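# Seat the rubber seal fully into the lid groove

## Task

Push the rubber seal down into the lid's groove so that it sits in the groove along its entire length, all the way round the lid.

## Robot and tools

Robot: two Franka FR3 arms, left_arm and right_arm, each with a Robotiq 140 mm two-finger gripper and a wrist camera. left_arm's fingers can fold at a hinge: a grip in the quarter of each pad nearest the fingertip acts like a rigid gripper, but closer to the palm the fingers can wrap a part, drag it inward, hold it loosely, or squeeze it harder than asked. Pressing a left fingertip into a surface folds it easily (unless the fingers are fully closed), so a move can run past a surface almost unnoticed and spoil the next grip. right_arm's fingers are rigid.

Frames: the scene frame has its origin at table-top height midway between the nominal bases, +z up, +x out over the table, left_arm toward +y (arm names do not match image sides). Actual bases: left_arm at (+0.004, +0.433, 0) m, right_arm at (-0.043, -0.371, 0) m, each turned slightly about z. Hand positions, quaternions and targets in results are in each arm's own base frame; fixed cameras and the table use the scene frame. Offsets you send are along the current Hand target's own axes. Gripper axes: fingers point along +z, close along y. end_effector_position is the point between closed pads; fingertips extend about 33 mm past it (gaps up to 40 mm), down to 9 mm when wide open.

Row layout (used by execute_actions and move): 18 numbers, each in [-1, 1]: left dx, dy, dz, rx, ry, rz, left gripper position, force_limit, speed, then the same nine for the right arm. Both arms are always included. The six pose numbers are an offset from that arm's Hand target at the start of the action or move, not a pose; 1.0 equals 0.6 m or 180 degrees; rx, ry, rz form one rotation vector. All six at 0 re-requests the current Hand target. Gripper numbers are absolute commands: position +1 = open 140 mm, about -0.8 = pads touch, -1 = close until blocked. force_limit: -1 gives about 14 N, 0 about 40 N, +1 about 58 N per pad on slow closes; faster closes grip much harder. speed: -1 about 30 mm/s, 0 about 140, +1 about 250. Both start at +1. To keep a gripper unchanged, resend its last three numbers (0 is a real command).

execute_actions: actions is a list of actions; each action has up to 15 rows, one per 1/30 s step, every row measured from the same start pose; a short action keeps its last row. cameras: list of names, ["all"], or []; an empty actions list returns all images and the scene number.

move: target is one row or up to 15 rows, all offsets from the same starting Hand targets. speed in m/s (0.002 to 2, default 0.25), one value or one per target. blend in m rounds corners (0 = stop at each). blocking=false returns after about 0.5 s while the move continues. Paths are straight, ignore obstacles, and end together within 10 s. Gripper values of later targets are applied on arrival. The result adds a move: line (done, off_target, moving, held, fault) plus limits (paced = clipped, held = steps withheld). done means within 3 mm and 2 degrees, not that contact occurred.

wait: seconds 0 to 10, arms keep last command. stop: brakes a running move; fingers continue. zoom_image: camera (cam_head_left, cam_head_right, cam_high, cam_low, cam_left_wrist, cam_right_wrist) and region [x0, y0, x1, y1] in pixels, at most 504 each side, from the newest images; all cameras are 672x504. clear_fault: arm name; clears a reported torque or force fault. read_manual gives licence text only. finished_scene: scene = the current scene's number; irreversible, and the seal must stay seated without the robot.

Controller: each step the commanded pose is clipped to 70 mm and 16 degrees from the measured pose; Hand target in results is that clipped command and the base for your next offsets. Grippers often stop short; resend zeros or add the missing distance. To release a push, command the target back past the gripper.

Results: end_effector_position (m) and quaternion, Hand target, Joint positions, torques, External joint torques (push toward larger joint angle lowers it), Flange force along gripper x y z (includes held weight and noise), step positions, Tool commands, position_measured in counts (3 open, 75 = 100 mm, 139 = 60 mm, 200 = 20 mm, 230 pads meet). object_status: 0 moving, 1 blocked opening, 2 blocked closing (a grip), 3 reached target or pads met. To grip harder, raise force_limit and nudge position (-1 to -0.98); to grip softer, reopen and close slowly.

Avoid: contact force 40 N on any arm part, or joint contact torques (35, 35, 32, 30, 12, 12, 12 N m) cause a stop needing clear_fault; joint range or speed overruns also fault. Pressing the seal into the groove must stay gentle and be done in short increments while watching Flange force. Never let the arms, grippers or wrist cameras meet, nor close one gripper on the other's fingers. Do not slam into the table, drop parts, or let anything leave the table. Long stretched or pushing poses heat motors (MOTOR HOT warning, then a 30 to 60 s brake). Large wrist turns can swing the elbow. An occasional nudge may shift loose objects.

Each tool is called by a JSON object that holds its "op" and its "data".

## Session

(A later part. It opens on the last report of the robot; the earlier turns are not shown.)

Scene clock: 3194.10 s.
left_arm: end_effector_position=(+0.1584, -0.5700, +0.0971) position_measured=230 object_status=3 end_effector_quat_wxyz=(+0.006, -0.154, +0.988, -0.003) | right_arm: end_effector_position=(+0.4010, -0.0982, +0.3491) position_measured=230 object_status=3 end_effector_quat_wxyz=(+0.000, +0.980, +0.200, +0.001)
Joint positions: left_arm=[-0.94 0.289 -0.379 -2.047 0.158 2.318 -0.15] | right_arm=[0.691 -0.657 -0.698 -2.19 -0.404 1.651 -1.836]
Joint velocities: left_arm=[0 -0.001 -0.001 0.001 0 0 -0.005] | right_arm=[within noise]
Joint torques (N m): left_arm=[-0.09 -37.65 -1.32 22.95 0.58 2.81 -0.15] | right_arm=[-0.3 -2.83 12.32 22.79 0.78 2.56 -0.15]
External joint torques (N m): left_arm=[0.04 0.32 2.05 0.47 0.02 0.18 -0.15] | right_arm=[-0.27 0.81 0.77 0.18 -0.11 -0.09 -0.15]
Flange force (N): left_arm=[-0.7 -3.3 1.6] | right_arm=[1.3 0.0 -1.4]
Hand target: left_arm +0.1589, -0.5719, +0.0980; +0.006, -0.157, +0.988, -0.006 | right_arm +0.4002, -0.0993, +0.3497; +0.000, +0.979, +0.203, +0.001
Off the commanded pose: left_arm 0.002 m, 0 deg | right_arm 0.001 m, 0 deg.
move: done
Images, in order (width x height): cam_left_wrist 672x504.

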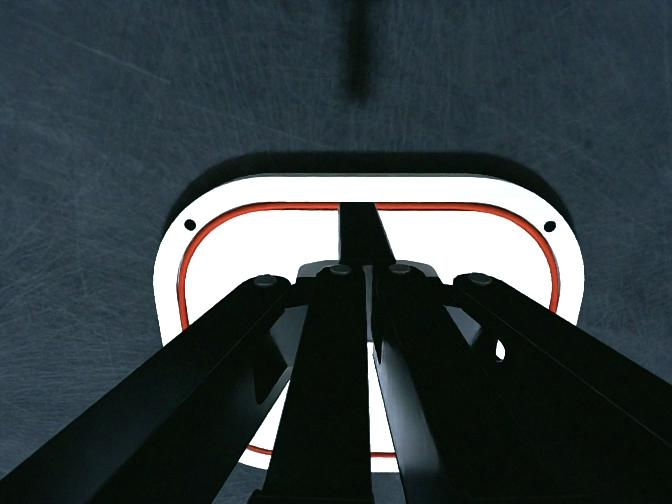

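{"op": "move", "data": {"target": [-0.005,0.018,0.08,0,0,0,-0.82,-1,-1,0,0,0,0,0,0,-0.82,-1,-1], "speed": 0.08, "cameras": ["cam_left_wrist"]}}

Scene clock: 3205.70 s.
left_arm: end_effector_position=(+0.1592, -0.5608, +0.0506) position_measured=230 object_status=3 end_effector_quat_wxyz=(+0.006, -0.155, +0.988, -0.005) | right_arm: end_effector_position=(+0.4010, -0.0982, +0.3491) position_measured=230 object_status=3 end_effector_quat_wxyz=(+0.000, +0.980, +0.200, +0.001)
Joint positions: left_arm=[-0.954 0.346 -0.35 -2.105 0.195 2.433 -0.173] | right_arm=[0.691 -0.657 -0.698 -2.19 -0.404 1.651 -1.836]
Joint velocities: left_arm=[-0.002 0.001 0.001 0 0 0.004 -0.003] | right_arm=[within noise]
Joint torques (N m): left_arm=[0.05 -38.32 -1.73 21.34 0.72 2.82 -0.23] | right_arm=[-0.27 -2.86 12.23 22.81 0.78 2.55 -0.12]
External joint torques (N m): left_arm=[0.02 0.56 1.83 0.02 0.22 0.17 -0.23] | right_arm=[-0.27 0.82 0.62 0.24 -0.13 -0.09 -0.12]
Flange force (N): left_arm=[-0.2 -2.2 2.9] | right_arm=[1.5 0.3 -1.4]
Hand target: left_arm +0.1592, -0.5612, +0.0498; +0.006, -0.157, +0.988, -0.006 | right_arm +0.4002, -0.0993, +0.3497; +0.000, +0.979, +0.203, +0.001
Off the commanded pose: left_arm 0.001 m, 0 deg | right_arm 0.001 m, 0 deg.
move: done
Images, in order (width x height): cam_left_wrist 672x504.

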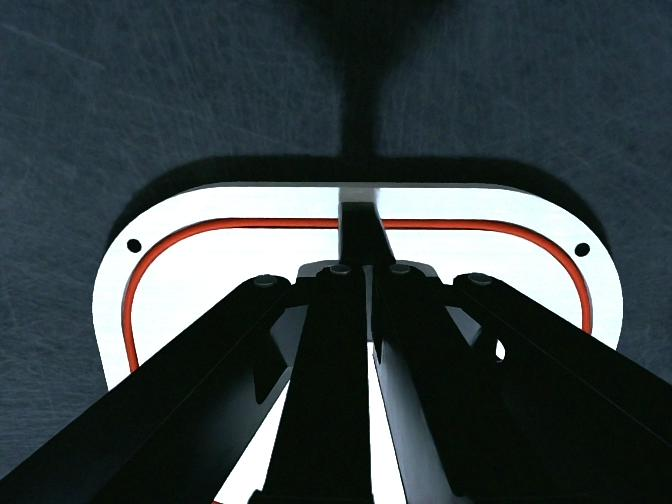

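{"op": "move", "data": {"target": [0,0,0.007,0,0,0,-0.82,-1,-1,0,0,0,0,0,0,-0.82,-1,-1], "speed": 0.03}}

{"op": "move", "data": {"target": [0,0,0.0035,0,0,0,-0.82,-1,-1,0,0,0,0,0,0,-0.82,-1,-1], "speed": 0.02}}

{"op": "move", "data": {"target": [0,0,0.0035,0,0,0,-0.82,-1,-1,0,0,0,0,0,0,-0.82,-1,-1], "speed": 0.02}}

Scene clock: 3217.70 s.
left_arm: end_effector_position=(+0.1597, -0.5614, +0.0473) position_measured=230 object_status=3 end_effector_quat_wxyz=(+0.006, -0.156, +0.988, -0.006) | right_arm: end_effector_position=(+0.4010, -0.0982, +0.3491) position_measured=230 object_status=3 end_effector_quat_wxyz=(+0.000, +0.980, +0.200, +0.001)
Joint positions: left_arm=[-0.959 0.353 -0.344 -2.105 0.198 2.441 -0.176] | right_arm=[0.691 -0.657 -0.698 -2.19 -0.404 1.651 -1.836]
Joint velocities: left_arm=[-0.004 0 0.004 0.001 0.001 0.004 -0.001] | right_arm=[within noise]
Joint torques (N m): left_arm=[-0.19 -37.86 -2 20.96 0.73 2.81 -0.17] | right_arm=[-0.3 -2.86 12.25 22.78 0.79 2.56 -0.15]
External joint torques (N m): left_arm=[-0.02 1.07 1.73 -0.18 0.24 0.17 -0.17] | right_arm=[-0.29 0.87 0.63 0.16 -0.11 -0.09 -0.15]
Flange force (N): left_arm=[-0.1 -2.6 3.9] | right_arm=[1.5 0.3 -1.2]
Hand target: left_arm +0.1592, -0.5612, +0.0456; +0.006, -0.157, +0.988, -0.006 | right_arm +0.4002, -0.0993, +0.3497; +0.000, +0.979, +0.203, +0.001
Off the commanded pose: left_arm 0.002 m, 0 deg | right_arm 0.001 m, 0 deg.
move: done

Scene clock: 3218.40 s.
left_arm: end_effector_position=(+0.1598, -0.5618, +0.0466) position_measured=230 object_status=3 end_effector_quat_wxyz=(+0.007, -0.156, +0.988, -0.006) | right_arm: end_effector_position=(+0.4010, -0.0982, +0.3491) position_measured=230 object_status=3 end_effector_quat_wxyz=(+0.000, +0.980, +0.200, +0.001)
Joint positions: left_arm=[-0.963 0.354 -0.34 -2.105 0.198 2.444 -0.176] | right_arm=[0.691 -0.657 -0.698 -2.19 -0.404 1.651 -1.836]
Joint velocities: left_arm=[-0.004 0 0.005 -0.001 -0.001 0 0.002] | right_arm=[within noise]
Joint torques (N m): left_arm=[-0.19 -36.63 -1.37 20.65 0.73 3.14 -0.21] | right_arm=[-0.33 -2.87 12.27 22.74 0.78 2.55 -0.2]
External joint torques (N m): left_arm=[-0.11 2.26 2.23 -0.4 0.25 0.51 -0.21] | right_arm=[-0.34 0.86 0.65 0.13 -0.13 -0.1 -0.2]
Flange force (N): left_arm=[0.0 -4.4 7.4] | right_arm=[1.3 0.3 -1.2]
Hand target: left_arm +0.1592, -0.5612, +0.0435; +0.006, -0.157, +0.988, -0.006 | right_arm +0.4002, -0.0993, +0.3497; +0.000, +0.979, +0.203, +0.001
Off the commanded pose: left_arm 0.003 m, 0 deg | right_arm 0.001 m, 0 deg.
move: done

Scene clock: 3219.10 s.
left_arm: end_effector_position=(+0.1601, -0.5628, +0.0466) position_measured=230 object_status=3 end_effector_quat_wxyz=(+0.007, -0.155, +0.988, -0.007) | right_arm: end_effector_position=(+0.4010, -0.0982, +0.3491) position_measured=230 object_status=3 end_effector_quat_wxyz=(+0.000, +0.980, +0.200, +0.001)
Joint positions: left_arm=[-0.967 0.354 -0.336 -2.105 0.199 2.448 -0.177] | right_arm=[0.691 -0.657 -0.698 -2.19 -0.404 1.651 -1.836]
Joint velocities: left_arm=[-0.004 0.001 0.003 0 0 0.003 -0.001] | right_arm=[within noise]
Joint torques (N m): left_arm=[0.38 -34.74 -0.56 20.12 0.78 3.12 -0.22] | right_arm=[-0.29 -2.86 12.25 22.78 0.78 2.56 -0.16]
External joint torques (N m): left_arm=[0.42 4.31 2.99 -1.01 0.29 0.47 -0.21] | right_arm=[-0.25 0.91 0.66 0.12 -0.12 -0.1 -0.16]
Flange force (N): left_arm=[-0.7 -7.1 11.7] | right_arm=[1.6 0.2 -1.2]
Hand target: left_arm +0.1593, -0.5612, +0.0414; +0.006, -0.157, +0.988, -0.006 | right_arm +0.4002, -0.0993, +0.3497; +0.000, +0.979, +0.203, +0.001
Off the commanded pose: left_arm 0.005 m, 0 deg | right_arm 0.001 m, 0 deg.
move: off_target (left_arm)

{"op": "move", "data": {"target": [0,0,0.0035,0,0,0,-0.82,-1,-1,0,0,0,0,0,0,-0.82,-1,-1], "speed": 0.02, "cameras": ["cam_left_wrist"]}}

Scene clock: 3224.83 s.
left_arm: end_effector_position=(+0.1604, -0.5639, +0.0465) position_measured=230 object_status=3 end_effector_quat_wxyz=(+0.008, -0.155, +0.988, -0.009) | right_arm: end_effector_position=(+0.4010, -0.0982, +0.3491) position_measured=230 object_status=3 end_effector_quat_wxyz=(+0.000, +0.980, +0.200, +0.001)
Joint positions: left_arm=[-0.972 0.355 -0.331 -2.105 0.199 2.452 -0.177] | right_arm=[0.691 -0.657 -0.698 -2.19 -0.404 1.651 -1.836]
Joint velocities: left_arm=[-0.006 -0.001 0.004 0 0 0.004 0.001] | right_arm=[within noise]
Joint torques (N m): left_arm=[-0.06 -33.1 -0.74 19.24 0.81 3.13 -0.2] | right_arm=[-0.25 -2.9 12.24 22.83 0.78 2.55 -0.11]
External joint torques (N m): left_arm=[-0.05 5.97 2.73 -1.87 0.33 0.48 -0.2] | right_arm=[-0.29 0.78 0.6 0.28 -0.13 -0.09 -0.11]
Flange force (N): left_arm=[0.2 -8.0 15.2] | right_arm=[1.5 0.3 -1.5]
Hand target: left_arm +0.1593, -0.5612, +0.0393; +0.006, -0.157, +0.988, -0.006 | right_arm +0.4002, -0.0993, +0.3497; +0.000, +0.979, +0.203, +0.001
Off the commanded pose: left_arm 0.008 m, 0 deg | right_arm 0.001 m, 0 deg.
move: off_target (left_arm)
Images, in order (width x height): cam_left_wrist 672x504.

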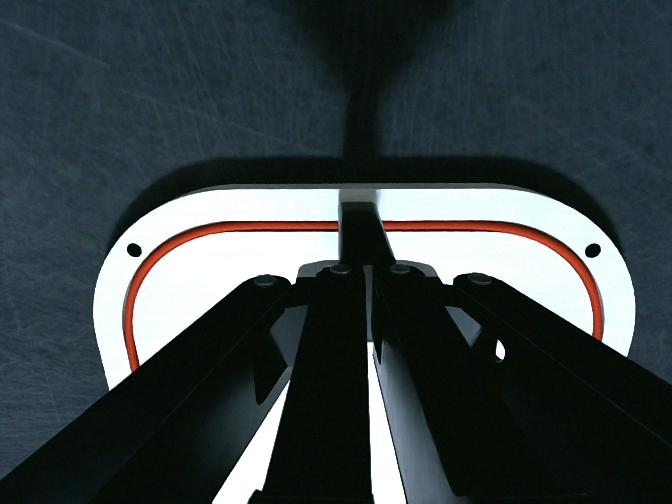

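{"op": "move", "data": {"target": [[0,0,-0.0245,0,0,0,-0.82,-1,-1,0,0,0,0,0,0,-0.82,-1,-1],[0,-0.0267,-0.0245,0,0,0,-0.82,-1,-1,0,0,0,0,0,0,-0.82,-1,-1],[0,-0.0267,-0.010,0,0,0,-0.82,-1,-1,0,0,0,0,0,0,-0.82,-1,-1],[0,-0.0267,0,0,0,0,-0.82,-1,-1,0,0,0,0,0,0,-0.82,-1,-1]], "speed": [0.05,0.05,0.03,0.02], "blend": [0.003,0.003,0,0], "cameras": ["cam_left_wrist"]}}

Scene clock: 3241.27 s.
left_arm: end_effector_position=(+0.1650, -0.5785, +0.0465) position_measured=230 object_status=3 end_effector_quat_wxyz=(+0.007, -0.155, +0.988, -0.009) | right_arm: end_effector_position=(+0.4010, -0.0982, +0.3491) position_measured=230 object_status=3 end_effector_quat_wxyz=(+0.000, +0.980, +0.200, +0.001)
Joint positions: left_arm=[-0.985 0.393 -0.322 -2.043 0.205 2.427 -0.178] | right_arm=[0.691 -0.657 -0.698 -2.19 -0.404 1.651 -1.836]
Joint velocities: left_arm=[-0.001 0 0.002 0 0.001 0.004 0] | right_arm=[within noise]
Joint torques (N m): left_arm=[-0.05 -34.55 -0.79 19.78 0.89 3.22 -0.23] | right_arm=[-0.31 -2.88 12.27 22.82 0.79 2.57 -0.17]
External joint torques (N m): left_arm=[-0.12 6.08 2.89 -1.6 0.39 0.57 -0.23] | right_arm=[-0.34 0.82 0.64 0.24 -0.12 -0.08 -0.17]
Flange force (N): left_arm=[0.4 -9.1 15.1] | right_arm=[1.4 0.4 -1.4]
Hand target: left_arm +0.1643, -0.5765, +0.0396; +0.006, -0.157, +0.988, -0.006 | right_arm +0.4002, -0.0993, +0.3497; +0.000, +0.979, +0.203, +0.001
Off the commanded pose: left_arm 0.007 m, 0 deg | right_arm 0.001 m, 0 deg.
move: off_target (left_arm)
Images, in order (width x height): cam_left_wrist 672x504.

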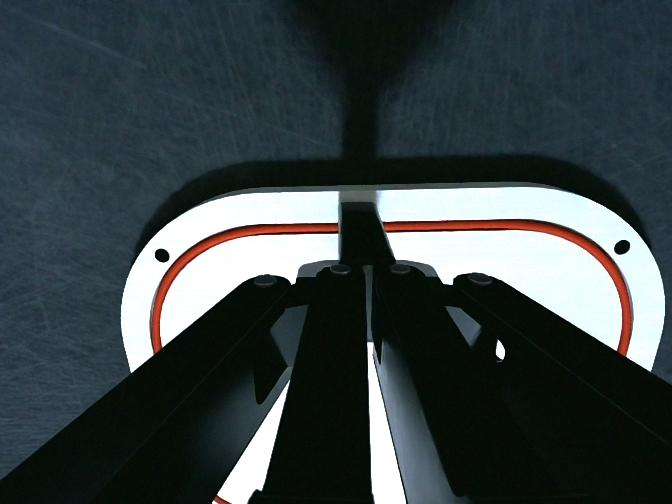

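{"op": "move", "data": {"target": [[0,0,-0.0245,0,0,0,-0.82,-1,-1,0,0,0,0,0,0,-0.82,-1,-1],[0,-0.0267,-0.0245,0,0,0,-0.82,-1,-1,0,0,0,0,0,0,-0.82,-1,-1],[0,-0.0267,-0.010,0,0,0,-0.82,-1,-1,0,0,0,0,0,0,-0.82,-1,-1],[0,-0.0217,0,0,0,0,-0.82,-1,-1,0,0,0,0,0,0,-0.82,-1,-1]], "speed": [0.05,0.05,0.03,0.02], "blend": [0.003,0.003,0,0], "cameras": ["cam_left_wrist"]}}

Scene clock: 3253.40 s.
left_arm: end_effector_position=(+0.1693, -0.5920, +0.0465) position_measured=230 object_status=3 end_effector_quat_wxyz=(+0.007, -0.156, +0.988, -0.009) | right_arm: end_effector_position=(+0.4010, -0.0982, +0.3491) position_measured=230 object_status=3 end_effector_quat_wxyz=(+0.000, +0.980, +0.200, +0.001)
Joint positions: left_arm=[-0.995 0.428 -0.314 -1.987 0.209 2.406 -0.178] | right_arm=[0.691 -0.657 -0.698 -2.19 -0.404 1.651 -1.836]
Joint velocities: left_arm=[0 0.001 0.001 0 0.002 0.004 -0.001] | right_arm=[within noise]
Joint torques (N m): left_arm=[0.02 -36.86 -1.27 19.17 0.91 3.12 -0.21] | right_arm=[-0.28 -2.9 12.25 22.85 0.79 2.54 -0.16]
External joint torques (N m): left_arm=[0 5.22 2.7 -2.52 0.39 0.45 -0.21] | right_arm=[-0.28 0.87 0.62 0.2 -0.11 -0.11 -0.16]
Flange force (N): left_arm=[0.0 -3.2 12.7] | right_arm=[1.6 0.4 -1.4]
Hand target: left_arm +0.1683, -0.5889, +0.0397; +0.006, -0.157, +0.988, -0.006 | right_arm +0.4002, -0.0993, +0.3497; +0.000, +0.979, +0.203, +0.001
Off the commanded pose: left_arm 0.008 m, 0 deg | right_arm 0.001 m, 0 deg.
move: off_target (left_arm)
Images, in order (width x height): cam_left_wrist 672x504.

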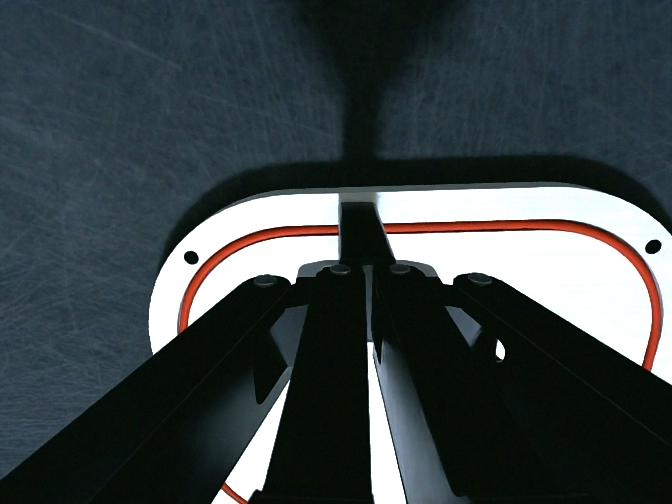

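{"op": "move", "data": {"target": [[0,0,-0.0245,0,0,0,-0.82,-1,-1,0,0,0,0,0,0,-0.82,-1,-1],[0.0015,-0.0317,-0.0245,0,0,0,-0.82,-1,-1,0,0,0,0,0,0,-0.82,-1,-1],[0.0015,-0.0317,-0.010,0,0,0,-0.82,-1,-1,0,0,0,0,0,0,-0.82,-1,-1],[0.0015,-0.0267,0,0,0,0,-0.82,-1,-1,0,0,0,0,0,0,-0.82,-1,-1]], "speed": [0.05,0.05,0.03,0.02], "blend": [0.003,0.003,0,0], "cameras": ["cam_left_wrist"]}}

Scene clock: 3263.67 s.
left_arm: end_effector_position=(+0.1733, -0.6072, +0.0466) position_measured=230 object_status=3 end_effector_quat_wxyz=(+0.007, -0.156, +0.988, -0.009) | right_arm: end_effector_position=(+0.4010, -0.0982, +0.3491) position_measured=230 object_status=3 end_effector_quat_wxyz=(+0.000, +0.980, +0.200, +0.001)
Joint positions: left_arm=[-1.011 0.468 -0.304 -1.921 0.213 2.378 -0.178] | right_arm=[0.691 -0.657 -0.698 -2.19 -0.404 1.651 -1.836]
Joint velocities: left_arm=[0.002 0 0.002 -0.002 0 0.004 0] | right_arm=[within noise]
Joint torques (N m): left_arm=[0.02 -38.57 -1.65 19.88 0.91 3.19 -0.2] | right_arm=[-0.29 -2.86 12.27 22.79 0.78 2.55 -0.18]
External joint torques (N m): left_arm=[0.16 5.03 2.69 -2.08 0.37 0.52 -0.2] | right_arm=[-0.25 0.89 0.7 0.14 -0.12 -0.1 -0.18]
Flange force (N): left_arm=[-0.1 -4.1 11.9] | right_arm=[1.5 0.2 -1.3]
Hand target: left_arm +0.1724, -0.6044, +0.0399; +0.006, -0.157, +0.988, -0.006 | right_arm +0.4002, -0.0993, +0.3497; +0.000, +0.979, +0.203, +0.001
Off the commanded pose: left_arm 0.007 m, 0 deg | right_arm 0.001 m, 0 deg.
move: off_target (left_arm)
Images, in order (width x height): cam_left_wrist 672x504.

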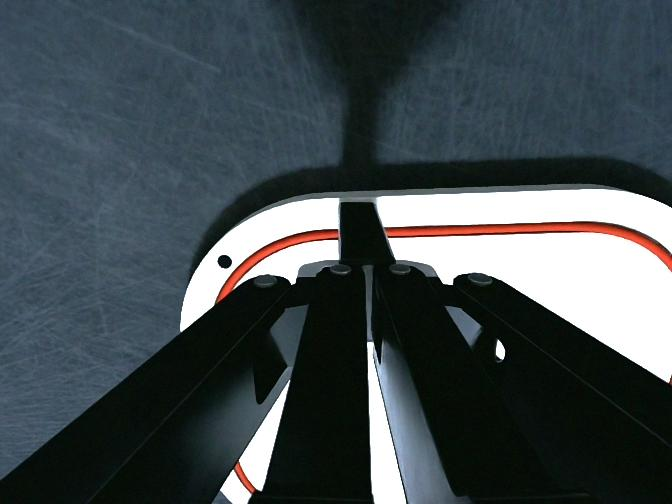

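{"op": "move", "data": {"target": [[0,0,-0.0245,0,0,0,-0.82,-1,-1,0,0,0,0,0,0,-0.82,-1,-1],[-0.0007,-0.0247,-0.0245,0,0,-0.0139,-0.82,-1,-1,0,0,0,0,0,0,-0.82,-1,-1],[-0.0007,-0.0247,-0.010,0,0,-0.0139,-0.82,-1,-1,0,0,0,0,0,0,-0.82,-1,-1],[-0.0007,-0.0197,0,0,0,-0.0139,-0.82,-1,-1,0,0,0,0,0,0,-0.82,-1,-1]], "speed": [0.05,0.05,0.03,0.02], "blend": [0.003,0.003,0,0], "cameras": ["cam_left_wrist"]}}

Scene clock: 3296.57 s.
left_arm: end_effector_position=(+0.1778, -0.6181, +0.0467) position_measured=230 object_status=3 end_effector_quat_wxyz=(+0.007, -0.176, +0.984, -0.009) | right_arm: end_effector_position=(+0.4010, -0.0982, +0.3491) position_measured=230 object_status=3 end_effector_quat_wxyz=(+0.000, +0.980, +0.200, +0.001)
Joint positions: left_arm=[-1.032 0.497 -0.284 -1.871 0.208 2.359 -0.213] | right_arm=[0.691 -0.657 -0.698 -2.19 -0.404 1.651 -1.836]
Joint velocities: left_arm=[0.001 0 0.001 0 0 0.005 -0.001] | right_arm=[within noise]
Joint torques (N m): left_arm=[-0.1 -39.84 -1.74 20.09 0.6 3.21 -0.25] | right_arm=[-0.25 -2.91 12.29 22.77 0.77 2.55 -0.18]
External joint torques (N m): left_arm=[-0.03 4.97 2.46 -2.11 0.05 0.54 -0.25] | right_arm=[-0.28 0.8 0.63 0.14 -0.13 -0.1 -0.18]
Flange force (N): left_arm=[0.3 -3.5 11.2] | right_arm=[1.3 0.2 -1.2]
Hand target: left_arm +0.1765, -0.6155, +0.0401; +0.006, -0.178, +0.984, -0.006 | right_arm +0.4002, -0.0993, +0.3497; +0.000, +0.979, +0.203, +0.001
Off the commanded pose: left_arm 0.007 m, 0 deg | right_arm 0.001 m, 0 deg.
move: off_target (left_arm)
Images, in order (width x height): cam_left_wrist 672x504.

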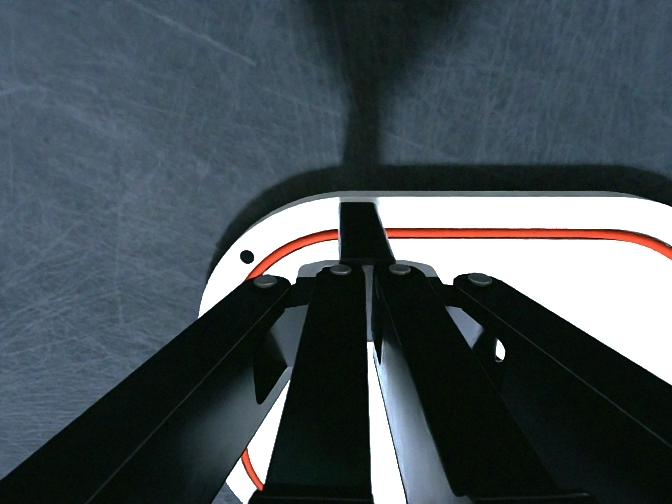

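{"op": "move", "data": {"target": [[0,0,-0.0245,0,0,0,-0.82,-1,-1,0,0,0,0,0,0,-0.82,-1,-1],[-0.0072,-0.0408,-0.0245,0,0,-0.1222,-0.82,-1,-1,0,0,0,0,0,0,-0.82,-1,-1],[-0.0072,-0.0408,-0.010,0,0,-0.1222,-0.82,-1,-1,0,0,0,0,0,0,-0.82,-1,-1],[-0.0072,-0.0358,0,0,0,-0.1222,-0.82,-1,-1,0,0,0,0,0,0,-0.82,-1,-1]], "speed": [0.05,0.05,0.03,0.02], "blend": [0.003,0.003,0,0], "cameras": ["cam_left_wrist"]}}

Scene clock: 3312.00 s.
left_arm: end_effector_position=(+0.1890, -0.6363, +0.0475) position_measured=230 object_status=3 end_effector_quat_wxyz=(+0.006, -0.360, +0.933, -0.009) | right_arm: end_effector_position=(+0.4010, -0.0982, +0.3491) position_measured=230 object_status=3 end_effector_quat_wxyz=(+0.000, +0.980, +0.200, +0.001)
Joint positions: left_arm=[-1.155 0.538 -0.147 -1.78 0.121 2.327 -0.528] | right_arm=[0.691 -0.657 -0.698 -2.19 -0.404 1.651 -1.836]
Joint velocities: left_arm=[0.001 -0.001 0.001 -0.001 -0.001 0.003 -0.003] | right_arm=[within noise]
Joint torques (N m): left_arm=[0.32 -42.01 0.24 20.55 0.64 3.62 -0.22] | right_arm=[-0.3 -2.88 12.28 22.81 0.78 2.56 -0.14]
External joint torques (N m): left_arm=[0.32 5.16 2.32 -2.14 0.06 0.93 -0.22] | right_arm=[-0.33 0.85 0.64 0.22 -0.13 -0.09 -0.14]
Flange force (N): left_arm=[0.7 -2.5 11.1] | right_arm=[1.5 0.3 -1.4]
Hand target: left_arm +0.1880, -0.6341, +0.0404; +0.005, -0.363, +0.932, -0.007 | right_arm +0.4002, -0.0993, +0.3497; +0.000, +0.979, +0.203, +0.001
Off the commanded pose: left_arm 0.007 m, 0 deg | right_arm 0.001 m, 0 deg.
move: off_target (left_arm)
Images, in order (width x height): cam_left_wrist 672x504.

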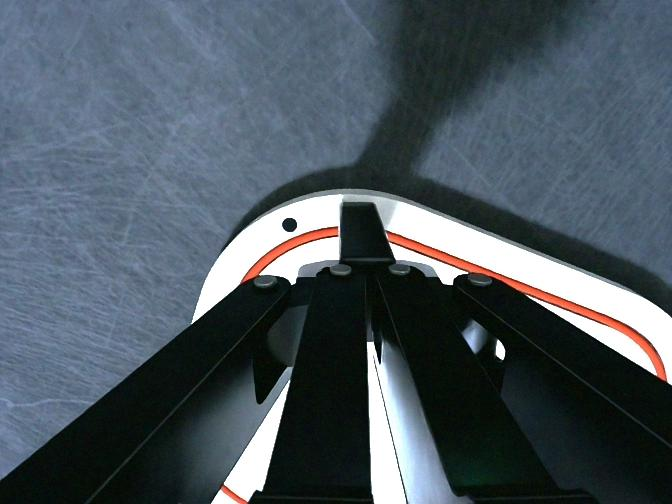

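{"op": "move", "data": {"target": [0,0.002,0.004,0,0,0,-0.82,-1,-1,0,0,0,0,0,0,-0.82,-1,-1], "speed": 0.02}}

Scene clock: 3318.77 s.
left_arm: end_effector_position=(+0.1892, -0.6368, +0.0474) position_measured=230 object_status=3 end_effector_quat_wxyz=(+0.005, -0.361, +0.933, -0.012) | right_arm: end_effector_position=(+0.4010, -0.0982, +0.3491) position_measured=230 object_status=3 end_effector_quat_wxyz=(+0.000, +0.980, +0.200, +0.001)
Joint positions: left_arm=[-1.155 0.536 -0.146 -1.784 0.121 2.334 -0.53] | right_arm=[0.691 -0.657 -0.698 -2.19 -0.404 1.651 -1.836]
Joint torques (N m): left_arm=[-0.1 -40.63 0.02 19.87 0.56 3.49 -0.19] | right_arm=[-0.26 -2.85 12.33 22.82 0.79 2.56 -0.19]
External joint torques (N m): left_arm=[-0.17 6.56 2.05 -2.83 -0.02 0.79 -0.19] | right_arm=[-0.25 0.87 0.74 0.22 -0.12 -0.09 -0.19]
Flange force (N): left_arm=[1.7 -3.0 13.3] | right_arm=[1.6 0.2 -1.5]
Hand target: left_arm +0.1873, -0.6332, +0.0380; +0.005, -0.363, +0.932, -0.007 | right_arm +0.4002, -0.0993, +0.3497; +0.000, +0.979, +0.203, +0.001
Off the commanded pose: left_arm 0.010 m, 1 deg | right_arm 0.001 m, 0 deg.
move: off_target (left_arm)

{"op": "move", "data": {"target": [[0,0,-0.0267,0,0,0,-0.82,-1,-1,0,0,0,0,0,0,-0.82,-1,-1],[-0.0057,-0.0408,-0.0267,0,0,-0.1278,-0.82,-1,-1,0,0,0,0,0,0,-0.82,-1,-1],[-0.0057,-0.0408,-0.0140,0,0,-0.1278,-0.82,-1,-1,0,0,0,0,0,0,-0.82,-1,-1],[-0.0057,-0.0358,0,0,0,-0.1278,-0.82,-1,-1,0,0,0,0,0,0,-0.82,-1,-1]], "speed": [0.05,0.05,0.03,0.02], "blend": [0.003,0.003,0,0], "cameras": ["cam_left_wrist"]}}

Scene clock: 3339.23 s.
left_arm: end_effector_position=(+0.2077, -0.6503, +0.0482) position_measured=230 object_status=3 end_effector_quat_wxyz=(+0.003, -0.539, +0.842, -0.013) | right_arm: end_effector_position=(+0.4010, -0.0982, +0.3491) position_measured=230 object_status=3 end_effector_quat_wxyz=(+0.000, +0.980, +0.200, +0.001)
Joint positions: left_arm=[-1.259 0.58 -0.009 -1.701 0.024 2.304 -0.85] | right_arm=[0.691 -0.657 -0.698 -2.19 -0.404 1.651 -1.836]
Joint velocities: left_arm=[0.001 0 0 -0.001 0 0.005 -0.003] | right_arm=[within noise]
Joint torques (N m): left_arm=[-0.59 -42.4 1.45 20.25 0.38 3.29 -0.23] | right_arm=[-0.28 -2.87 12.24 22.79 0.78 2.56 -0.11]
External joint torques (N m): left_arm=[-0.55 6.42 1.13 -2.8 -0.24 0.57 -0.23] | right_arm=[-0.34 0.83 0.53 0.13 -0.13 -0.11 -0.11]
Flange force (N): left_arm=[3.0 -1.5 11.8] | right_arm=[1.3 0.3 -1.1]
Hand target: left_arm +0.2043, -0.6467, +0.0384; +0.004, -0.541, +0.841, -0.008 | right_arm +0.4002, -0.0993, +0.3497; +0.000, +0.979, +0.203, +0.001
Off the commanded pose: left_arm 0.011 m, 1 deg | right_arm 0.001 m, 0 deg.
move: off_target (left_arm)
Images, in order (width x height): cam_left_wrist 672x504.

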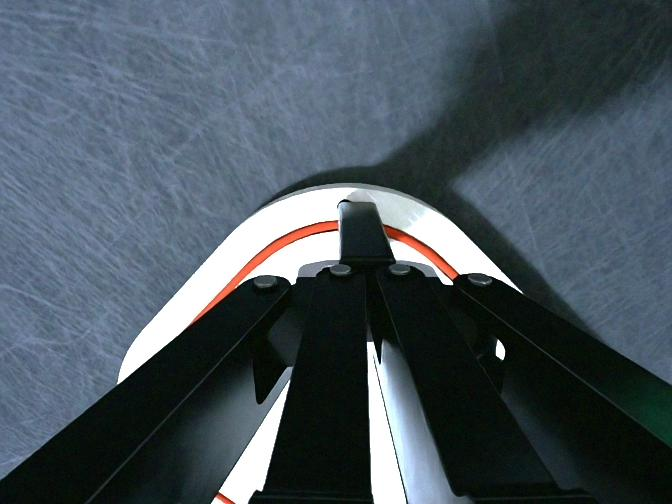

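{"op": "move", "data": {"target": [0,0.002,0.004,0,0,0,-0.82,-1,-1,0,0,0,0,0,0,-0.82,-1,-1], "speed": 0.02}}

Scene clock: 3344.17 s.
left_arm: end_effector_position=(+0.2077, -0.6504, +0.0481) position_measured=230 object_status=3 end_effector_quat_wxyz=(+0.003, -0.540, +0.841, -0.014) | right_arm: end_effector_position=(+0.4010, -0.0982, +0.3491) position_measured=230 object_status=3 end_effector_quat_wxyz=(+0.000, +0.980, +0.200, +0.001)
Joint positions: left_arm=[-1.259 0.578 -0.009 -1.705 0.024 2.309 -0.852] | right_arm=[0.691 -0.657 -0.698 -2.19 -0.404 1.651 -1.836]
Joint torques (N m): left_arm=[-1.05 -40.83 1.1 19.09 0.31 3.48 -0.29] | right_arm=[-0.32 -2.91 12.32 22.77 0.78 2.56 -0.18]
External joint torques (N m): left_arm=[-0.97 8.02 0.82 -3.99 -0.3 0.74 -0.29] | right_arm=[-0.33 0.86 0.68 0.17 -0.12 -0.09 -0.18]
Flange force (N): left_arm=[2.3 0.1 14.9] | right_arm=[1.4 0.2 -1.3]
Hand target: left_arm +0.2032, -0.6462, +0.0360; +0.004, -0.541, +0.841, -0.008 | right_arm +0.4002, -0.0993, +0.3497; +0.000, +0.979, +0.203, +0.001
Off the commanded pose: left_arm 0.014 m, 1 deg | right_arm 0.001 m, 0 deg.
move: off_target (left_arm)

{"op": "move", "data": {"target": [[0,0,-0.0317,0,0,0,-0.82,-1,-1,0,0,0,0,0,0,-0.82,-1,-1],[-0.0042,-0.0422,-0.0317,0,0,-0.1278,-0.82,-1,-1,0,0,0,0,0,0,-0.82,-1,-1],[-0.0042,-0.0422,-0.0190,0,0,-0.1278,-0.82,-1,-1,0,0,0,0,0,0,-0.82,-1,-1],[-0.0042,-0.0372,-0.0025,0,0,-0.1278,-0.82,-1,-1,0,0,0,0,0,0,-0.82,-1,-1]], "speed": [0.05,0.05,0.03,0.02], "blend": [0.003,0.003,0,0], "cameras": ["cam_left_wrist"]}}

Scene clock: 3362.17 s.
left_arm: end_effector_position=(+0.2288, -0.6569, +0.0488) position_measured=230 object_status=3 end_effector_quat_wxyz=(+0.000, +0.696, -0.718, +0.014) | right_arm: end_effector_position=(+0.4010, -0.0982, +0.3491) position_measured=230 object_status=3 end_effector_quat_wxyz=(+0.000, +0.980, +0.200, +0.001)
Joint positions: left_arm=[-1.344 0.618 0.122 -1.639 -0.076 2.279 -1.167] | right_arm=[0.691 -0.657 -0.698 -2.19 -0.404 1.651 -1.836]
Joint velocities: left_arm=[0 -0.001 0.001 -0.001 0.001 0.003 -0.002] | right_arm=[within noise]
Joint torques (N m): left_arm=[-0.68 -42.6 3.21 19.61 0.25 3.25 -0.28] | right_arm=[-0.28 -2.91 12.25 22.79 0.78 2.57 -0.17]
External joint torques (N m): left_arm=[-0.64 6.88 0.35 -3.52 -0.41 0.52 -0.28] | right_arm=[-0.31 0.87 0.59 0.18 -0.13 -0.09 -0.17]
Flange force (N): left_arm=[1.2 0.8 12.2] | right_arm=[1.5 0.4 -1.2]
Hand target: left_arm +0.2246, -0.6532, +0.0378; -0.002, +0.698, -0.716, +0.008 | right_arm +0.4002, -0.0993, +0.3497; +0.000, +0.979, +0.203, +0.001
Off the commanded pose: left_arm 0.012 m, 1 deg | right_arm 0.001 m, 0 deg.
move: off_target (left_arm)
Images, in order (width x height): cam_left_wrist 672x504.

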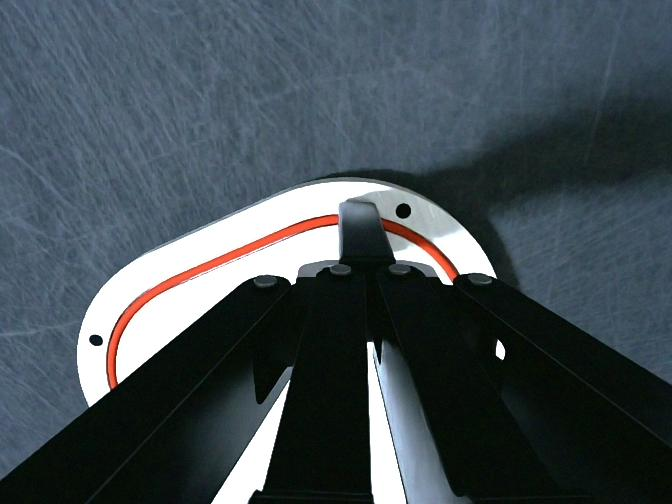

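{"op": "move", "data": {"target": [[0,0,-0.0295,0,0,0,-0.82,-1,-1,0,0,0,0,0,0,-0.82,-1,-1],[0.0035,-0.0452,-0.0295,0,0,-0.1222,-0.82,-1,-1,0,0,0,0,0,0,-0.82,-1,-1],[0.0035,-0.0452,-0.0178,0,0,-0.1222,-0.82,-1,-1,0,0,0,0,0,0,-0.82,-1,-1],[0.0,-0.0408,0,0,0,-0.1222,-0.82,-1,-1,0,0,0,0,0,0,-0.82,-1,-1]], "speed": [0.05,0.05,0.03,0.02], "blend": [0.003,0.003,0,0], "cameras": ["cam_left_wrist"]}}

Scene clock: 3406.40 s.
left_arm: end_effector_position=(+0.2530, -0.6573, +0.0495) position_measured=230 object_status=3 end_effector_quat_wxyz=(+0.002, +0.821, -0.571, +0.014) | right_arm: end_effector_position=(+0.4010, -0.0982, +0.3491) position_measured=230 object_status=3 end_effector_quat_wxyz=(+0.000, +0.980, +0.200, +0.001)
Joint positions: left_arm=[-1.408 0.655 0.242 -1.592 -0.173 2.252 -1.463] | right_arm=[0.691 -0.657 -0.698 -2.19 -0.404 1.651 -1.836]
Joint velocities: left_arm=[-0.001 0.001 0 -0.001 0.001 0.005 -0.002] | right_arm=[within noise]
Joint torques (N m): left_arm=[-0.36 -42.66 5.21 20.18 0.17 3.34 -0.19] | right_arm=[-0.3 -2.84 12.29 22.78 0.78 2.56 -0.13]
External joint torques (N m): left_arm=[-0.43 7.37 -0.24 -3.05 -0.53 0.58 -0.19] | right_arm=[-0.33 0.87 0.66 0.19 -0.13 -0.09 -0.13]
Flange force (N): left_arm=[4.7 0.7 13.0] | right_arm=[1.5 0.2 -1.3]
Hand target: left_arm +0.2491, -0.6538, +0.0382; +0.000, +0.822, -0.570, +0.009 | right_arm +0.4002, -0.0993, +0.3497; +0.000, +0.979, +0.203, +0.001
Off the commanded pose: left_arm 0.012 m, 1 deg | right_arm 0.001 m, 0 deg.
move: off_target (left_arm)
Images, in order (width x height): cam_left_wrist 672x504.

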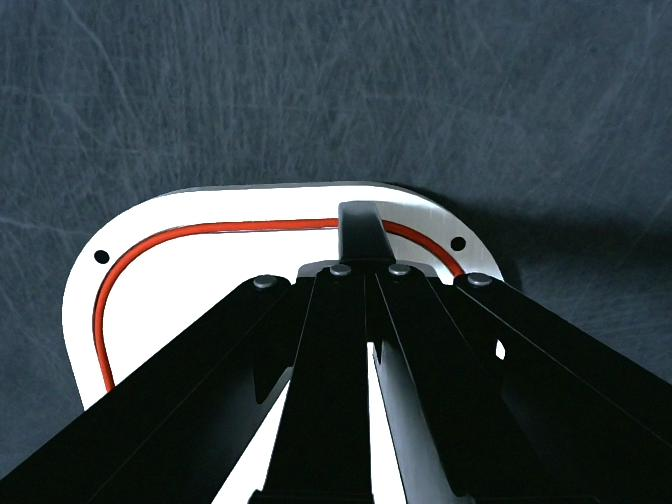

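{"op": "zoom_image", "data": {"camera": "cam_left_wrist", "region": [60, 170, 340, 380]}}

{"op": "zoom_image", "data": {"camera": "cam_left_wrist", "region": [160, 190, 344, 260]}}

Scaled by 1.800 from the camera's 672x504 image, which has a finer 960x720 frame.

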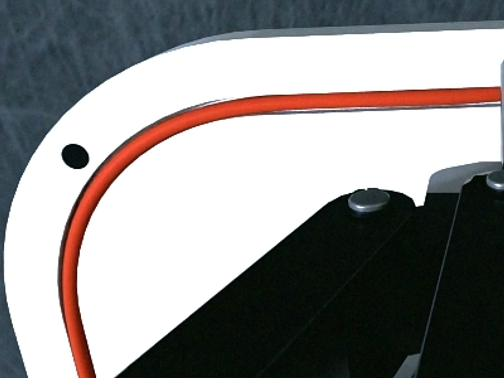

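Scaled by 2.739 from the camera's 672x504 image, which has a finer 960x720 frame.

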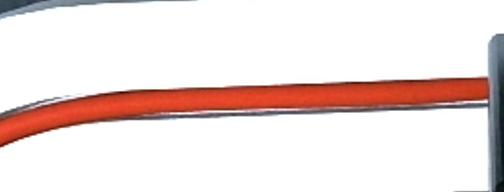

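{"op": "move", "data": {"target": [[0,0,-0.0288,0,0,0,-0.82,-1,-1,0,0,0,0,0,0,-0.82,-1,-1],[0.0093,-0.0365,-0.0288,0,0,-0.0133,-0.82,-1,-1,0,0,0,0,0,0,-0.82,-1,-1],[0.0093,-0.0365,-0.0183,0,0,-0.0133,-0.82,-1,-1,0,0,0,0,0,0,-0.82,-1,-1],[0.0047,-0.0342,0,0,0,-0.0133,-0.82,-1,-1,0,0,0,0,0,0,-0.82,-1,-1]], "speed": [0.05,0.05,0.03,0.02], "blend": [0.003,0.003,0,0], "cameras": ["cam_left_wrist"]}}

Scene clock: 3437.37 s.
left_arm: end_effector_position=(+0.2727, -0.6528, +0.0496) position_measured=230 object_status=3 end_effector_quat_wxyz=(+0.003, +0.832, -0.554, +0.014) | right_arm: end_effector_position=(+0.4010, -0.0982, +0.3491) position_measured=230 object_status=3 end_effector_quat_wxyz=(+0.000, +0.980, +0.200, +0.001)
Joint positions: left_arm=[-1.388 0.666 0.254 -1.575 -0.185 2.243 -1.47] | right_arm=[0.691 -0.657 -0.698 -2.19 -0.404 1.651 -1.836]
Joint velocities: left_arm=[0.002 -0.001 0 -0.001 0 0.003 0] | right_arm=[within noise]
Joint torques (N m): left_arm=[-0.04 -43.01 5.67 19.98 0.2 3.29 -0.14] | right_arm=[-0.3 -2.91 12.29 22.88 0.79 2.56 -0.14]
External joint torques (N m): left_arm=[-0.19 6.67 -0.1 -2.94 -0.5 0.58 -0.14] | right_arm=[-0.32 0.8 0.66 0.3 -0.12 -0.08 -0.14]
Flange force (N): left_arm=[3.3 0.4 11.9] | right_arm=[1.5 0.3 -1.6]
Hand target: left_arm +0.2693, -0.6492, +0.0384; +0.000, +0.834, -0.552, +0.009 | right_arm +0.4002, -0.0993, +0.3497; +0.000, +0.979, +0.203, +0.001
Off the commanded pose: left_arm 0.012 m, 1 deg | right_arm 0.001 m, 0 deg.
move: off_target (left_arm)
Images, in order (width x height): cam_left_wrist 672x504.

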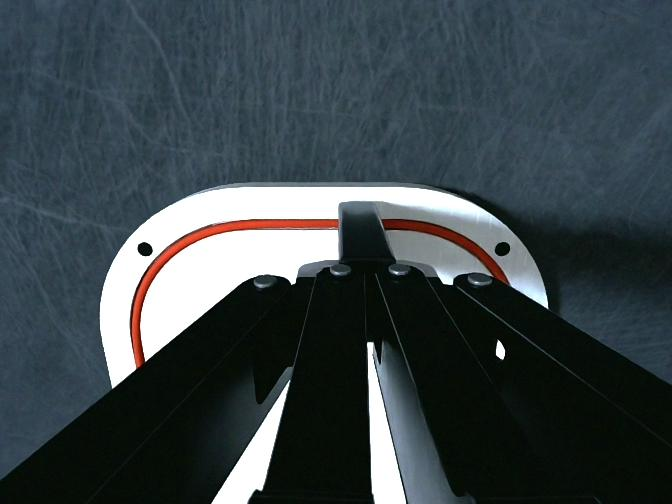

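{"op": "move", "data": {"target": [[0,0,-0.0288,0,0,0,-0.82,-1,-1,0,0,0,0,0,0,-0.82,-1,-1],[0.011,-0.0303,-0.0288,0,0,0,-0.82,-1,-1,0,0,0,0,0,0,-0.82,-1,-1],[0.011,-0.0303,-0.0183,0,0,0,-0.82,-1,-1,0,0,0,0,0,0,-0.82,-1,-1],[0.0063,-0.028,0,0,0,0,-0.82,-1,-1,0,0,0,0,0,0,-0.82,-1,-1]], "speed": [0.05,0.05,0.03,0.02], "blend": [0.003,0.003,0,0], "cameras": ["cam_left_wrist"]}}

Scene clock: 3449.70 s.
left_arm: end_effector_position=(+0.2883, -0.6502, +0.0496) position_measured=230 object_status=3 end_effector_quat_wxyz=(+0.003, +0.835, -0.550, +0.013) | right_arm: end_effector_position=(+0.4010, -0.0982, +0.3491) position_measured=230 object_status=3 end_effector_quat_wxyz=(+0.000, +0.980, +0.200, +0.001)
Joint positions: left_arm=[-1.36 0.677 0.249 -1.555 -0.185 2.235 -1.458] | right_arm=[0.691 -0.657 -0.698 -2.19 -0.404 1.651 -1.836]
Joint torques (N m): left_arm=[0.41 -43.55 5.33 19.97 0.47 3.37 0.27] | right_arm=[-0.27 -2.91 12.3 22.78 0.79 2.55 -0.17]
External joint torques (N m): left_arm=[0.16 7.05 -0.53 -3.33 -0.23 0.61 0.28] | right_arm=[-0.24 0.88 0.7 0.11 -0.12 -0.1 -0.17]
Flange force (N): left_arm=[2.5 -0.6 12.6] | right_arm=[1.4 0.1 -1.2]
Hand target: left_arm +0.2862, -0.6462, +0.0387; +0.000, +0.834, -0.552, +0.009 | right_arm +0.4002, -0.0993, +0.3497; +0.000, +0.979, +0.203, +0.001
Off the commanded pose: left_arm 0.012 m, 1 deg | right_arm 0.001 m, 0 deg.
move: off_target (left_arm)
Images, in order (width x height): cam_left_wrist 672x504.

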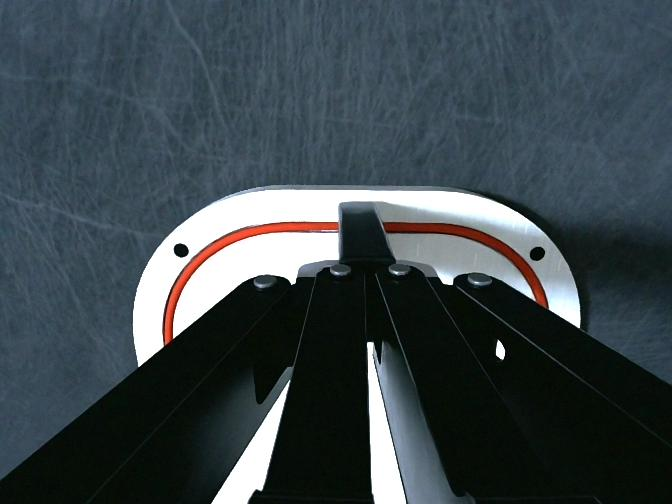

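{"op": "move", "data": {"target": [[0,0,-0.0288,0,0,0,-0.82,-1,-1,0,0,0,0,0,0,-0.82,-1,-1],[0.0083,-0.0273,-0.0288,0,0,0,-0.82,-1,-1,0,0,0,0,0,0,-0.82,-1,-1],[0.0083,-0.0273,-0.0183,0,0,0,-0.82,-1,-1,0,0,0,0,0,0,-0.82,-1,-1],[0.0037,-0.025,0,0,0,0,-0.82,-1,-1,0,0,0,0,0,0,-0.82,-1,-1],[0.0037,-0.025,-0.0288,0,0,0,-0.82,-1,-1,0,0,0,0,0,0,-0.82,-1,-1],[0.0083,-0.054,-0.0288,0,0,0,-0.82,-1,-1,0,0,0,0,0,0,-0.82,-1,-1],[0.0083,-0.054,-0.0183,0,0,0,-0.82,-1,-1,0,0,0,0,0,0,-0.82,-1,-1],[0.0037,-0.0517,0,0,0,0,-0.82,-1,-1,0,0,0,0,0,0,-0.82,-1,-1]], "speed": [0.05,0.05,0.03,0.02,0.05,0.05,0.03,0.02], "blend": [0.003,0.003,0,0,0.003,0.003,0,0], "cameras": ["cam_left_wrist"]}}

Scene clock: 3473.60 s.
left_arm: end_effector_position=(+0.3174, -0.6390, +0.0496) position_measured=230 object_status=3 end_effector_quat_wxyz=(+0.003, +0.835, -0.550, +0.012) | right_arm: end_effector_position=(+0.4010, -0.0982, +0.3491) position_measured=230 object_status=3 end_effector_quat_wxyz=(+0.000, +0.980, +0.200, +0.001)
Joint positions: left_arm=[-1.307 0.686 0.241 -1.538 -0.182 2.225 -1.417] | right_arm=[0.691 -0.657 -0.698 -2.19 -0.404 1.651 -1.836]
Joint velocities: left_arm=[-0.001 0 -0.001 -0.002 0.001 0.003 0.001] | right_arm=[within noise]
Joint torques (N m): left_arm=[0.11 -43.75 5.4 20.28 0.45 3.79 0.25] | right_arm=[-0.37 -2.9 12.28 22.79 0.79 2.56 -0.16]
External joint torques (N m): left_arm=[0.08 7.09 -0.17 -3.04 -0.25 1.06 0.25] | right_arm=[-0.32 0.85 0.74 0.19 -0.11 -0.08 -0.16]
Flange force (N): left_arm=[3.0 -0.7 13.2] | right_arm=[1.3 0.1 -1.4]
Hand target: left_arm +0.3156, -0.6361, +0.0390; +0.000, +0.834, -0.552, +0.009 | right_arm +0.4002, -0.0993, +0.3497; +0.000, +0.979, +0.203, +0.001
Off the commanded pose: left_arm 0.011 m, 1 deg | right_arm 0.001 m, 0 deg.
move: off_target (left_arm)
Images, in order (width x height): cam_left_wrist 672x504.

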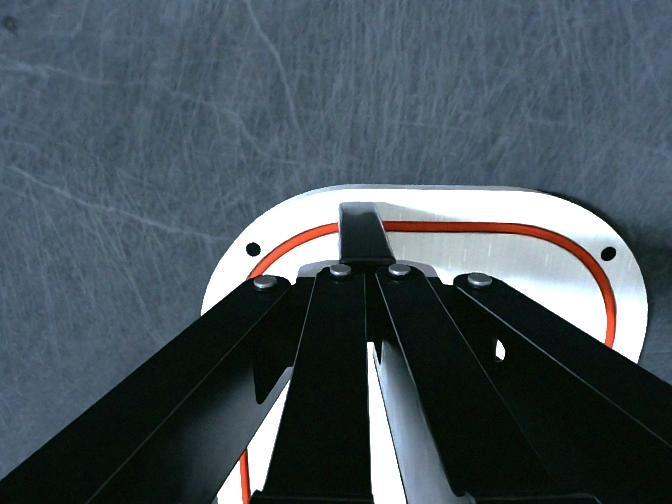

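{"op": "move", "data": {"target": [[0,0,-0.0288,0,0,0,-0.82,-1,-1,0,0,0,0,0,0,-0.82,-1,-1],[0,-0.0332,-0.0288,0,0,-0.1222,-0.82,-1,-1,0,0,0,0,0,0,-0.82,-1,-1],[0,-0.0332,-0.0178,0,0,-0.1222,-0.82,-1,-1,0,0,0,0,0,0,-0.82,-1,-1],[-0.0033,-0.0325,0,0,0,-0.1222,-0.82,-1,-1,0,0,0,0,0,0,-0.82,-1,-1]], "speed": [0.05,0.05,0.03,0.02], "blend": [0.003,0.003,0,0], "cameras": ["cam_left_wrist"]}}

Scene clock: 3502.60 s.
left_arm: end_effector_position=(+0.3357, -0.6302, +0.0502) position_measured=230 object_status=3 end_effector_quat_wxyz=(+0.005, +0.923, -0.385, +0.013) | right_arm: end_effector_position=(+0.4010, -0.0982, +0.3491) position_measured=230 object_status=3 end_effector_quat_wxyz=(+0.000, +0.980, +0.200, +0.001)
Joint positions: left_arm=[-1.372 0.703 0.358 -1.537 -0.277 2.216 -1.711] | right_arm=[0.691 -0.657 -0.698 -2.19 -0.404 1.651 -1.836]
Joint velocities: left_arm=[-0.001 -0.002 0 -0.001 0 0.004 0] | right_arm=[within noise]
Joint torques (N m): left_arm=[0.19 -43.12 8.09 19.41 0.34 3.3 -0.15] | right_arm=[-0.28 -2.87 12.28 22.84 0.77 2.56 -0.16]
External joint torques (N m): left_arm=[0.33 6.92 0.19 -3.55 -0.4 0.56 -0.15] | right_arm=[-0.27 0.86 0.65 0.25 -0.13 -0.08 -0.16]
Flange force (N): left_arm=[1.1 -0.1 12.1] | right_arm=[1.6 0.4 -1.5]
Hand target: left_arm +0.3328, -0.6267, +0.0392; +0.001, +0.924, -0.383, +0.008 | right_arm +0.4002, -0.0993, +0.3497; +0.000, +0.979, +0.203, +0.001
Off the commanded pose: left_arm 0.012 m, 1 deg | right_arm 0.001 m, 0 deg.
move: off_target (left_arm)
Images, in order (width x height): cam_left_wrist 672x504.

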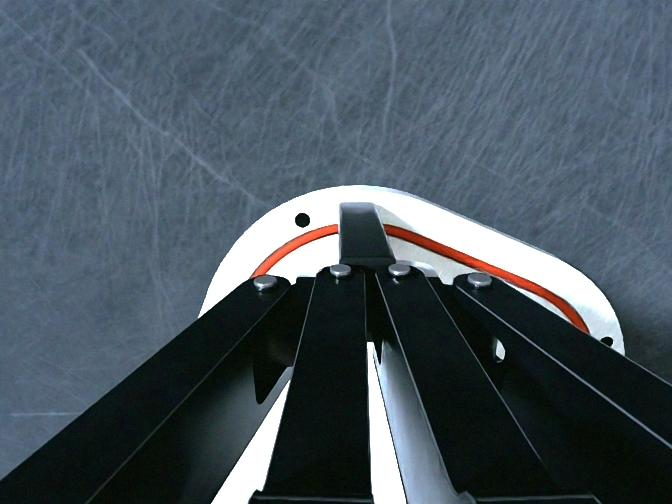

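{"op": "move", "data": {"target": [[0,0,-0.0288,0,0,0,-0.82,-1,-1,0,0,0,0,0,0,-0.82,-1,-1],[0,-0.0352,-0.0288,0,0,-0.1278,-0.82,-1,-1,0,0,0,0,0,0,-0.82,-1,-1],[0,-0.0352,-0.0178,0,0,-0.1278,-0.82,-1,-1,0,0,0,0,0,0,-0.82,-1,-1],[-0.0045,-0.0355,0,0,0,-0.1278,-0.82,-1,-1,0,0,0,0,0,0,-0.82,-1,-1]], "speed": [0.05,0.05,0.03,0.02], "blend": [0.003,0.003,0,0], "cameras": ["cam_left_wrist"]}}

Scene clock: 3519.40 s.
left_arm: end_effector_position=(+0.3493, -0.6135, +0.0507) position_measured=230 object_status=3 end_effector_quat_wxyz=(+0.008, +0.981, -0.193, +0.012) | right_arm: end_effector_position=(+0.4010, -0.0982, +0.3491) position_measured=230 object_status=3 end_effector_quat_wxyz=(+0.000, +0.980, +0.200, +0.001)
Joint positions: left_arm=[-1.451 0.706 0.486 -1.576 -0.379 2.216 -2.025] | right_arm=[0.691 -0.657 -0.698 -2.19 -0.404 1.651 -1.836]
Joint velocities: left_arm=[0 0 -0.001 -0.002 -0.001 0.004 0.001] | right_arm=[within noise]
Joint torques (N m): left_arm=[0.17 -40.95 9.88 18.74 0.26 3.22 -0.11] | right_arm=[-0.32 -2.91 12.23 22.79 0.77 2.58 -0.17]
External joint torques (N m): left_arm=[0.27 7.11 -0.55 -3.47 -0.5 0.51 -0.11] | right_arm=[-0.4 0.74 0.55 0.25 -0.14 -0.07 -0.17]
Flange force (N): left_arm=[2.1 1.2 12.9] | right_arm=[1.2 0.5 -1.3]
Hand target: left_arm +0.3460, -0.6097, +0.0392; +0.003, +0.981, -0.191, +0.008 | right_arm +0.4002, -0.0993, +0.3497; +0.000, +0.979, +0.203, +0.001
Off the commanded pose: left_arm 0.013 m, 1 deg | right_arm 0.001 m, 0 deg.
move: off_target (left_arm)
Images, in order (width x height): cam_left_wrist 672x504.

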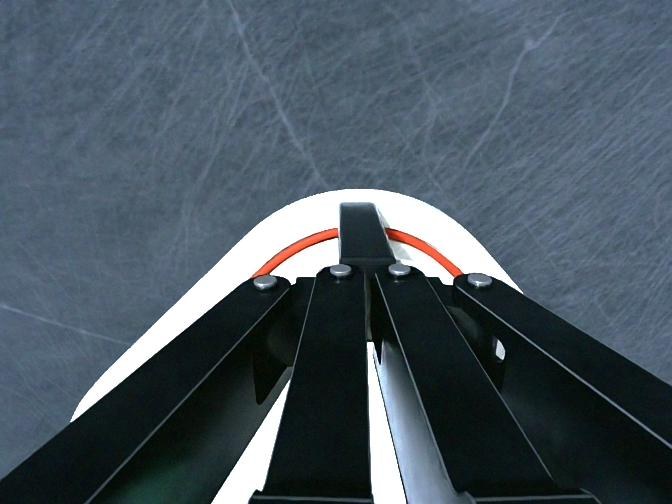

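{"op": "move", "data": {"target": [[0,0,-0.0288,0,0,0,-0.82,-1,-1,0,0,0,0,0,0,-0.82,-1,-1],[-0.0007,-0.033,-0.0288,0,0,-0.1278,-0.82,-1,-1,0,0,0,0,0,0,-0.82,-1,-1],[-0.0007,-0.033,-0.0178,0,0,-0.1278,-0.82,-1,-1,0,0,0,0,0,0,-0.82,-1,-1],[-0.0052,-0.0352,0,0,0,-0.1278,-0.82,-1,-1,0,0,0,0,0,0,-0.82,-1,-1]], "speed": [0.05,0.05,0.03,0.02], "blend": [0.003,0.003,0,0], "cameras": ["cam_left_wrist"]}}

Scene clock: 3535.63 s.
left_arm: end_effector_position=(+0.3551, -0.5930, +0.0510) position_measured=230 object_status=3 end_effector_quat_wxyz=(+0.011, +1.000, +0.007, +0.010) | right_arm: end_effector_position=(+0.4010, -0.0982, +0.3491) position_measured=230 object_status=3 end_effector_quat_wxyz=(+0.000, +0.980, +0.200, +0.001)
Joint positions: left_arm=[-1.551 0.702 0.621 -1.647 -0.483 2.222 -2.341] | right_arm=[0.691 -0.657 -0.698 -2.19 -0.404 1.651 -1.836]
Joint velocities: left_arm=[0.001 -0.002 -0.001 -0.002 -0.001 0.003 0.001] | right_arm=[within noise]
Joint torques (N m): left_arm=[0.13 -37.82 11.09 17.28 0.15 3.11 -0.07] | right_arm=[-0.35 -2.84 12.27 22.77 0.78 2.56 -0.2]
External joint torques (N m): left_arm=[0.09 7.27 -1.87 -3.88 -0.62 0.42 -0.07] | right_arm=[-0.39 0.85 0.63 0.18 -0.13 -0.09 -0.2]
Flange force (N): left_arm=[0.8 1.3 14.4] | right_arm=[1.3 0.4 -1.3]
Hand target: left_arm +0.3510, -0.5890, +0.0391; +0.005, +1.000, +0.008, +0.007 | right_arm +0.4002, -0.0993, +0.3497; +0.000, +0.979, +0.203, +0.001
Off the commanded pose: left_arm 0.013 m, 1 deg | right_arm 0.001 m, 0 deg.
move: off_target (left_arm)
Images, in order (width x height): cam_left_wrist 672x504.

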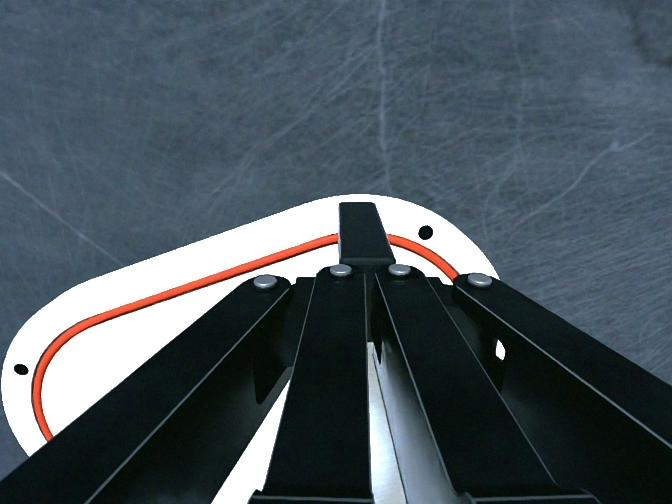

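{"op": "zoom_image", "data": {"camera": "cam_left_wrist", "region": [0, 200, 345, 440]}}

Scaled by 1.461 from the camera's 672x504 image, which has a finer 960x720 frame.

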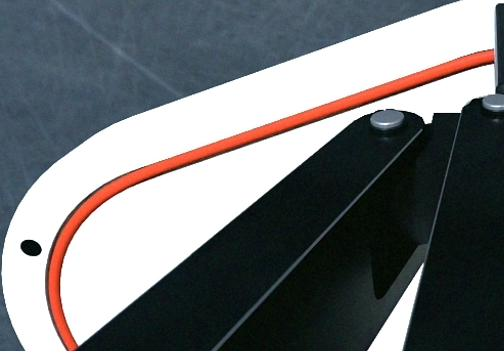

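{"op": "move", "data": {"target": [[0,0,-0.0288,0,0,0,-0.82,-1,-1,0,0,0,0,0,0,-0.82,-1,-1],[-0.0032,-0.033,-0.0288,0,0,-0.1222,-0.82,-1,-1,0,0,0,0,0,0,-0.82,-1,-1],[-0.0032,-0.033,-0.0178,0,0,-0.1222,-0.82,-1,-1,0,0,0,0,0,0,-0.82,-1,-1],[-0.0072,-0.037,0,0,0,-0.1222,-0.82,-1,-1,0,0,0,0,0,0,-0.82,-1,-1]], "speed": [0.05,0.05,0.03,0.02], "blend": [0.003,0.003,0,0], "cameras": ["cam_left_wrist"]}}

Scene clock: 3563.53 s.
left_arm: end_effector_position=(+0.3499, -0.5720, +0.0511) position_measured=230 object_status=3 end_effector_quat_wxyz=(+0.014, +0.980, +0.198, +0.007) | right_arm: end_effector_position=(+0.4010, -0.0982, +0.3491) position_measured=230 object_status=3 end_effector_quat_wxyz=(+0.000, +0.980, +0.200, +0.001)
Joint positions: left_arm=[-1.675 0.698 0.759 -1.739 -0.587 2.229 -2.645] | right_arm=[0.691 -0.657 -0.698 -2.19 -0.404 1.651 -1.836]
Joint velocities: left_arm=[0 0 -0.001 -0.002 0 0.004 0] | right_arm=[within noise]
Joint torques (N m): left_arm=[0.53 -33.6 12.77 15.78 0.13 3.13 0] | right_arm=[-0.31 -2.91 12.27 22.82 0.79 2.55 -0.16]
External joint torques (N m): left_arm=[0.52 7.67 -2.38 -4.28 -0.64 0.47 -0.01] | right_arm=[-0.29 0.89 0.65 0.15 -0.12 -0.11 -0.16]
Flange force (N): left_arm=[1.2 2.0 16.8] | right_arm=[1.5 0.3 -1.3]
Hand target: left_arm +0.3463, -0.5669, +0.0388; +0.006, +0.980, +0.199, +0.006 | right_arm +0.4002, -0.0993, +0.3497; +0.000, +0.979, +0.203, +0.001
Off the commanded pose: left_arm 0.014 m, 1 deg | right_arm 0.001 m, 0 deg.
move: off_target (left_arm)
Images, in order (width x height): cam_left_wrist 672x504.

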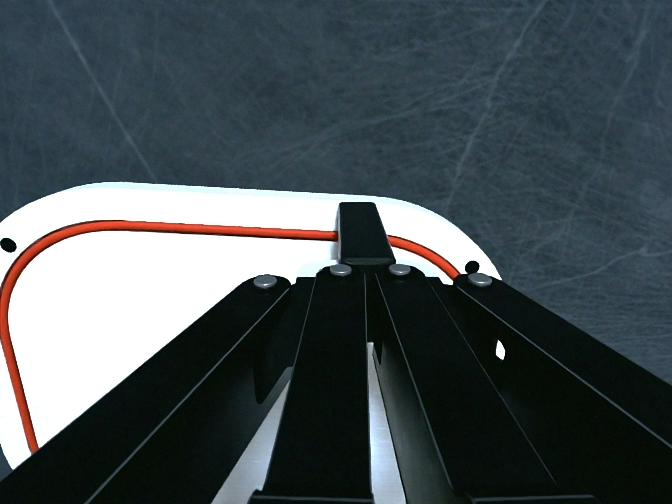

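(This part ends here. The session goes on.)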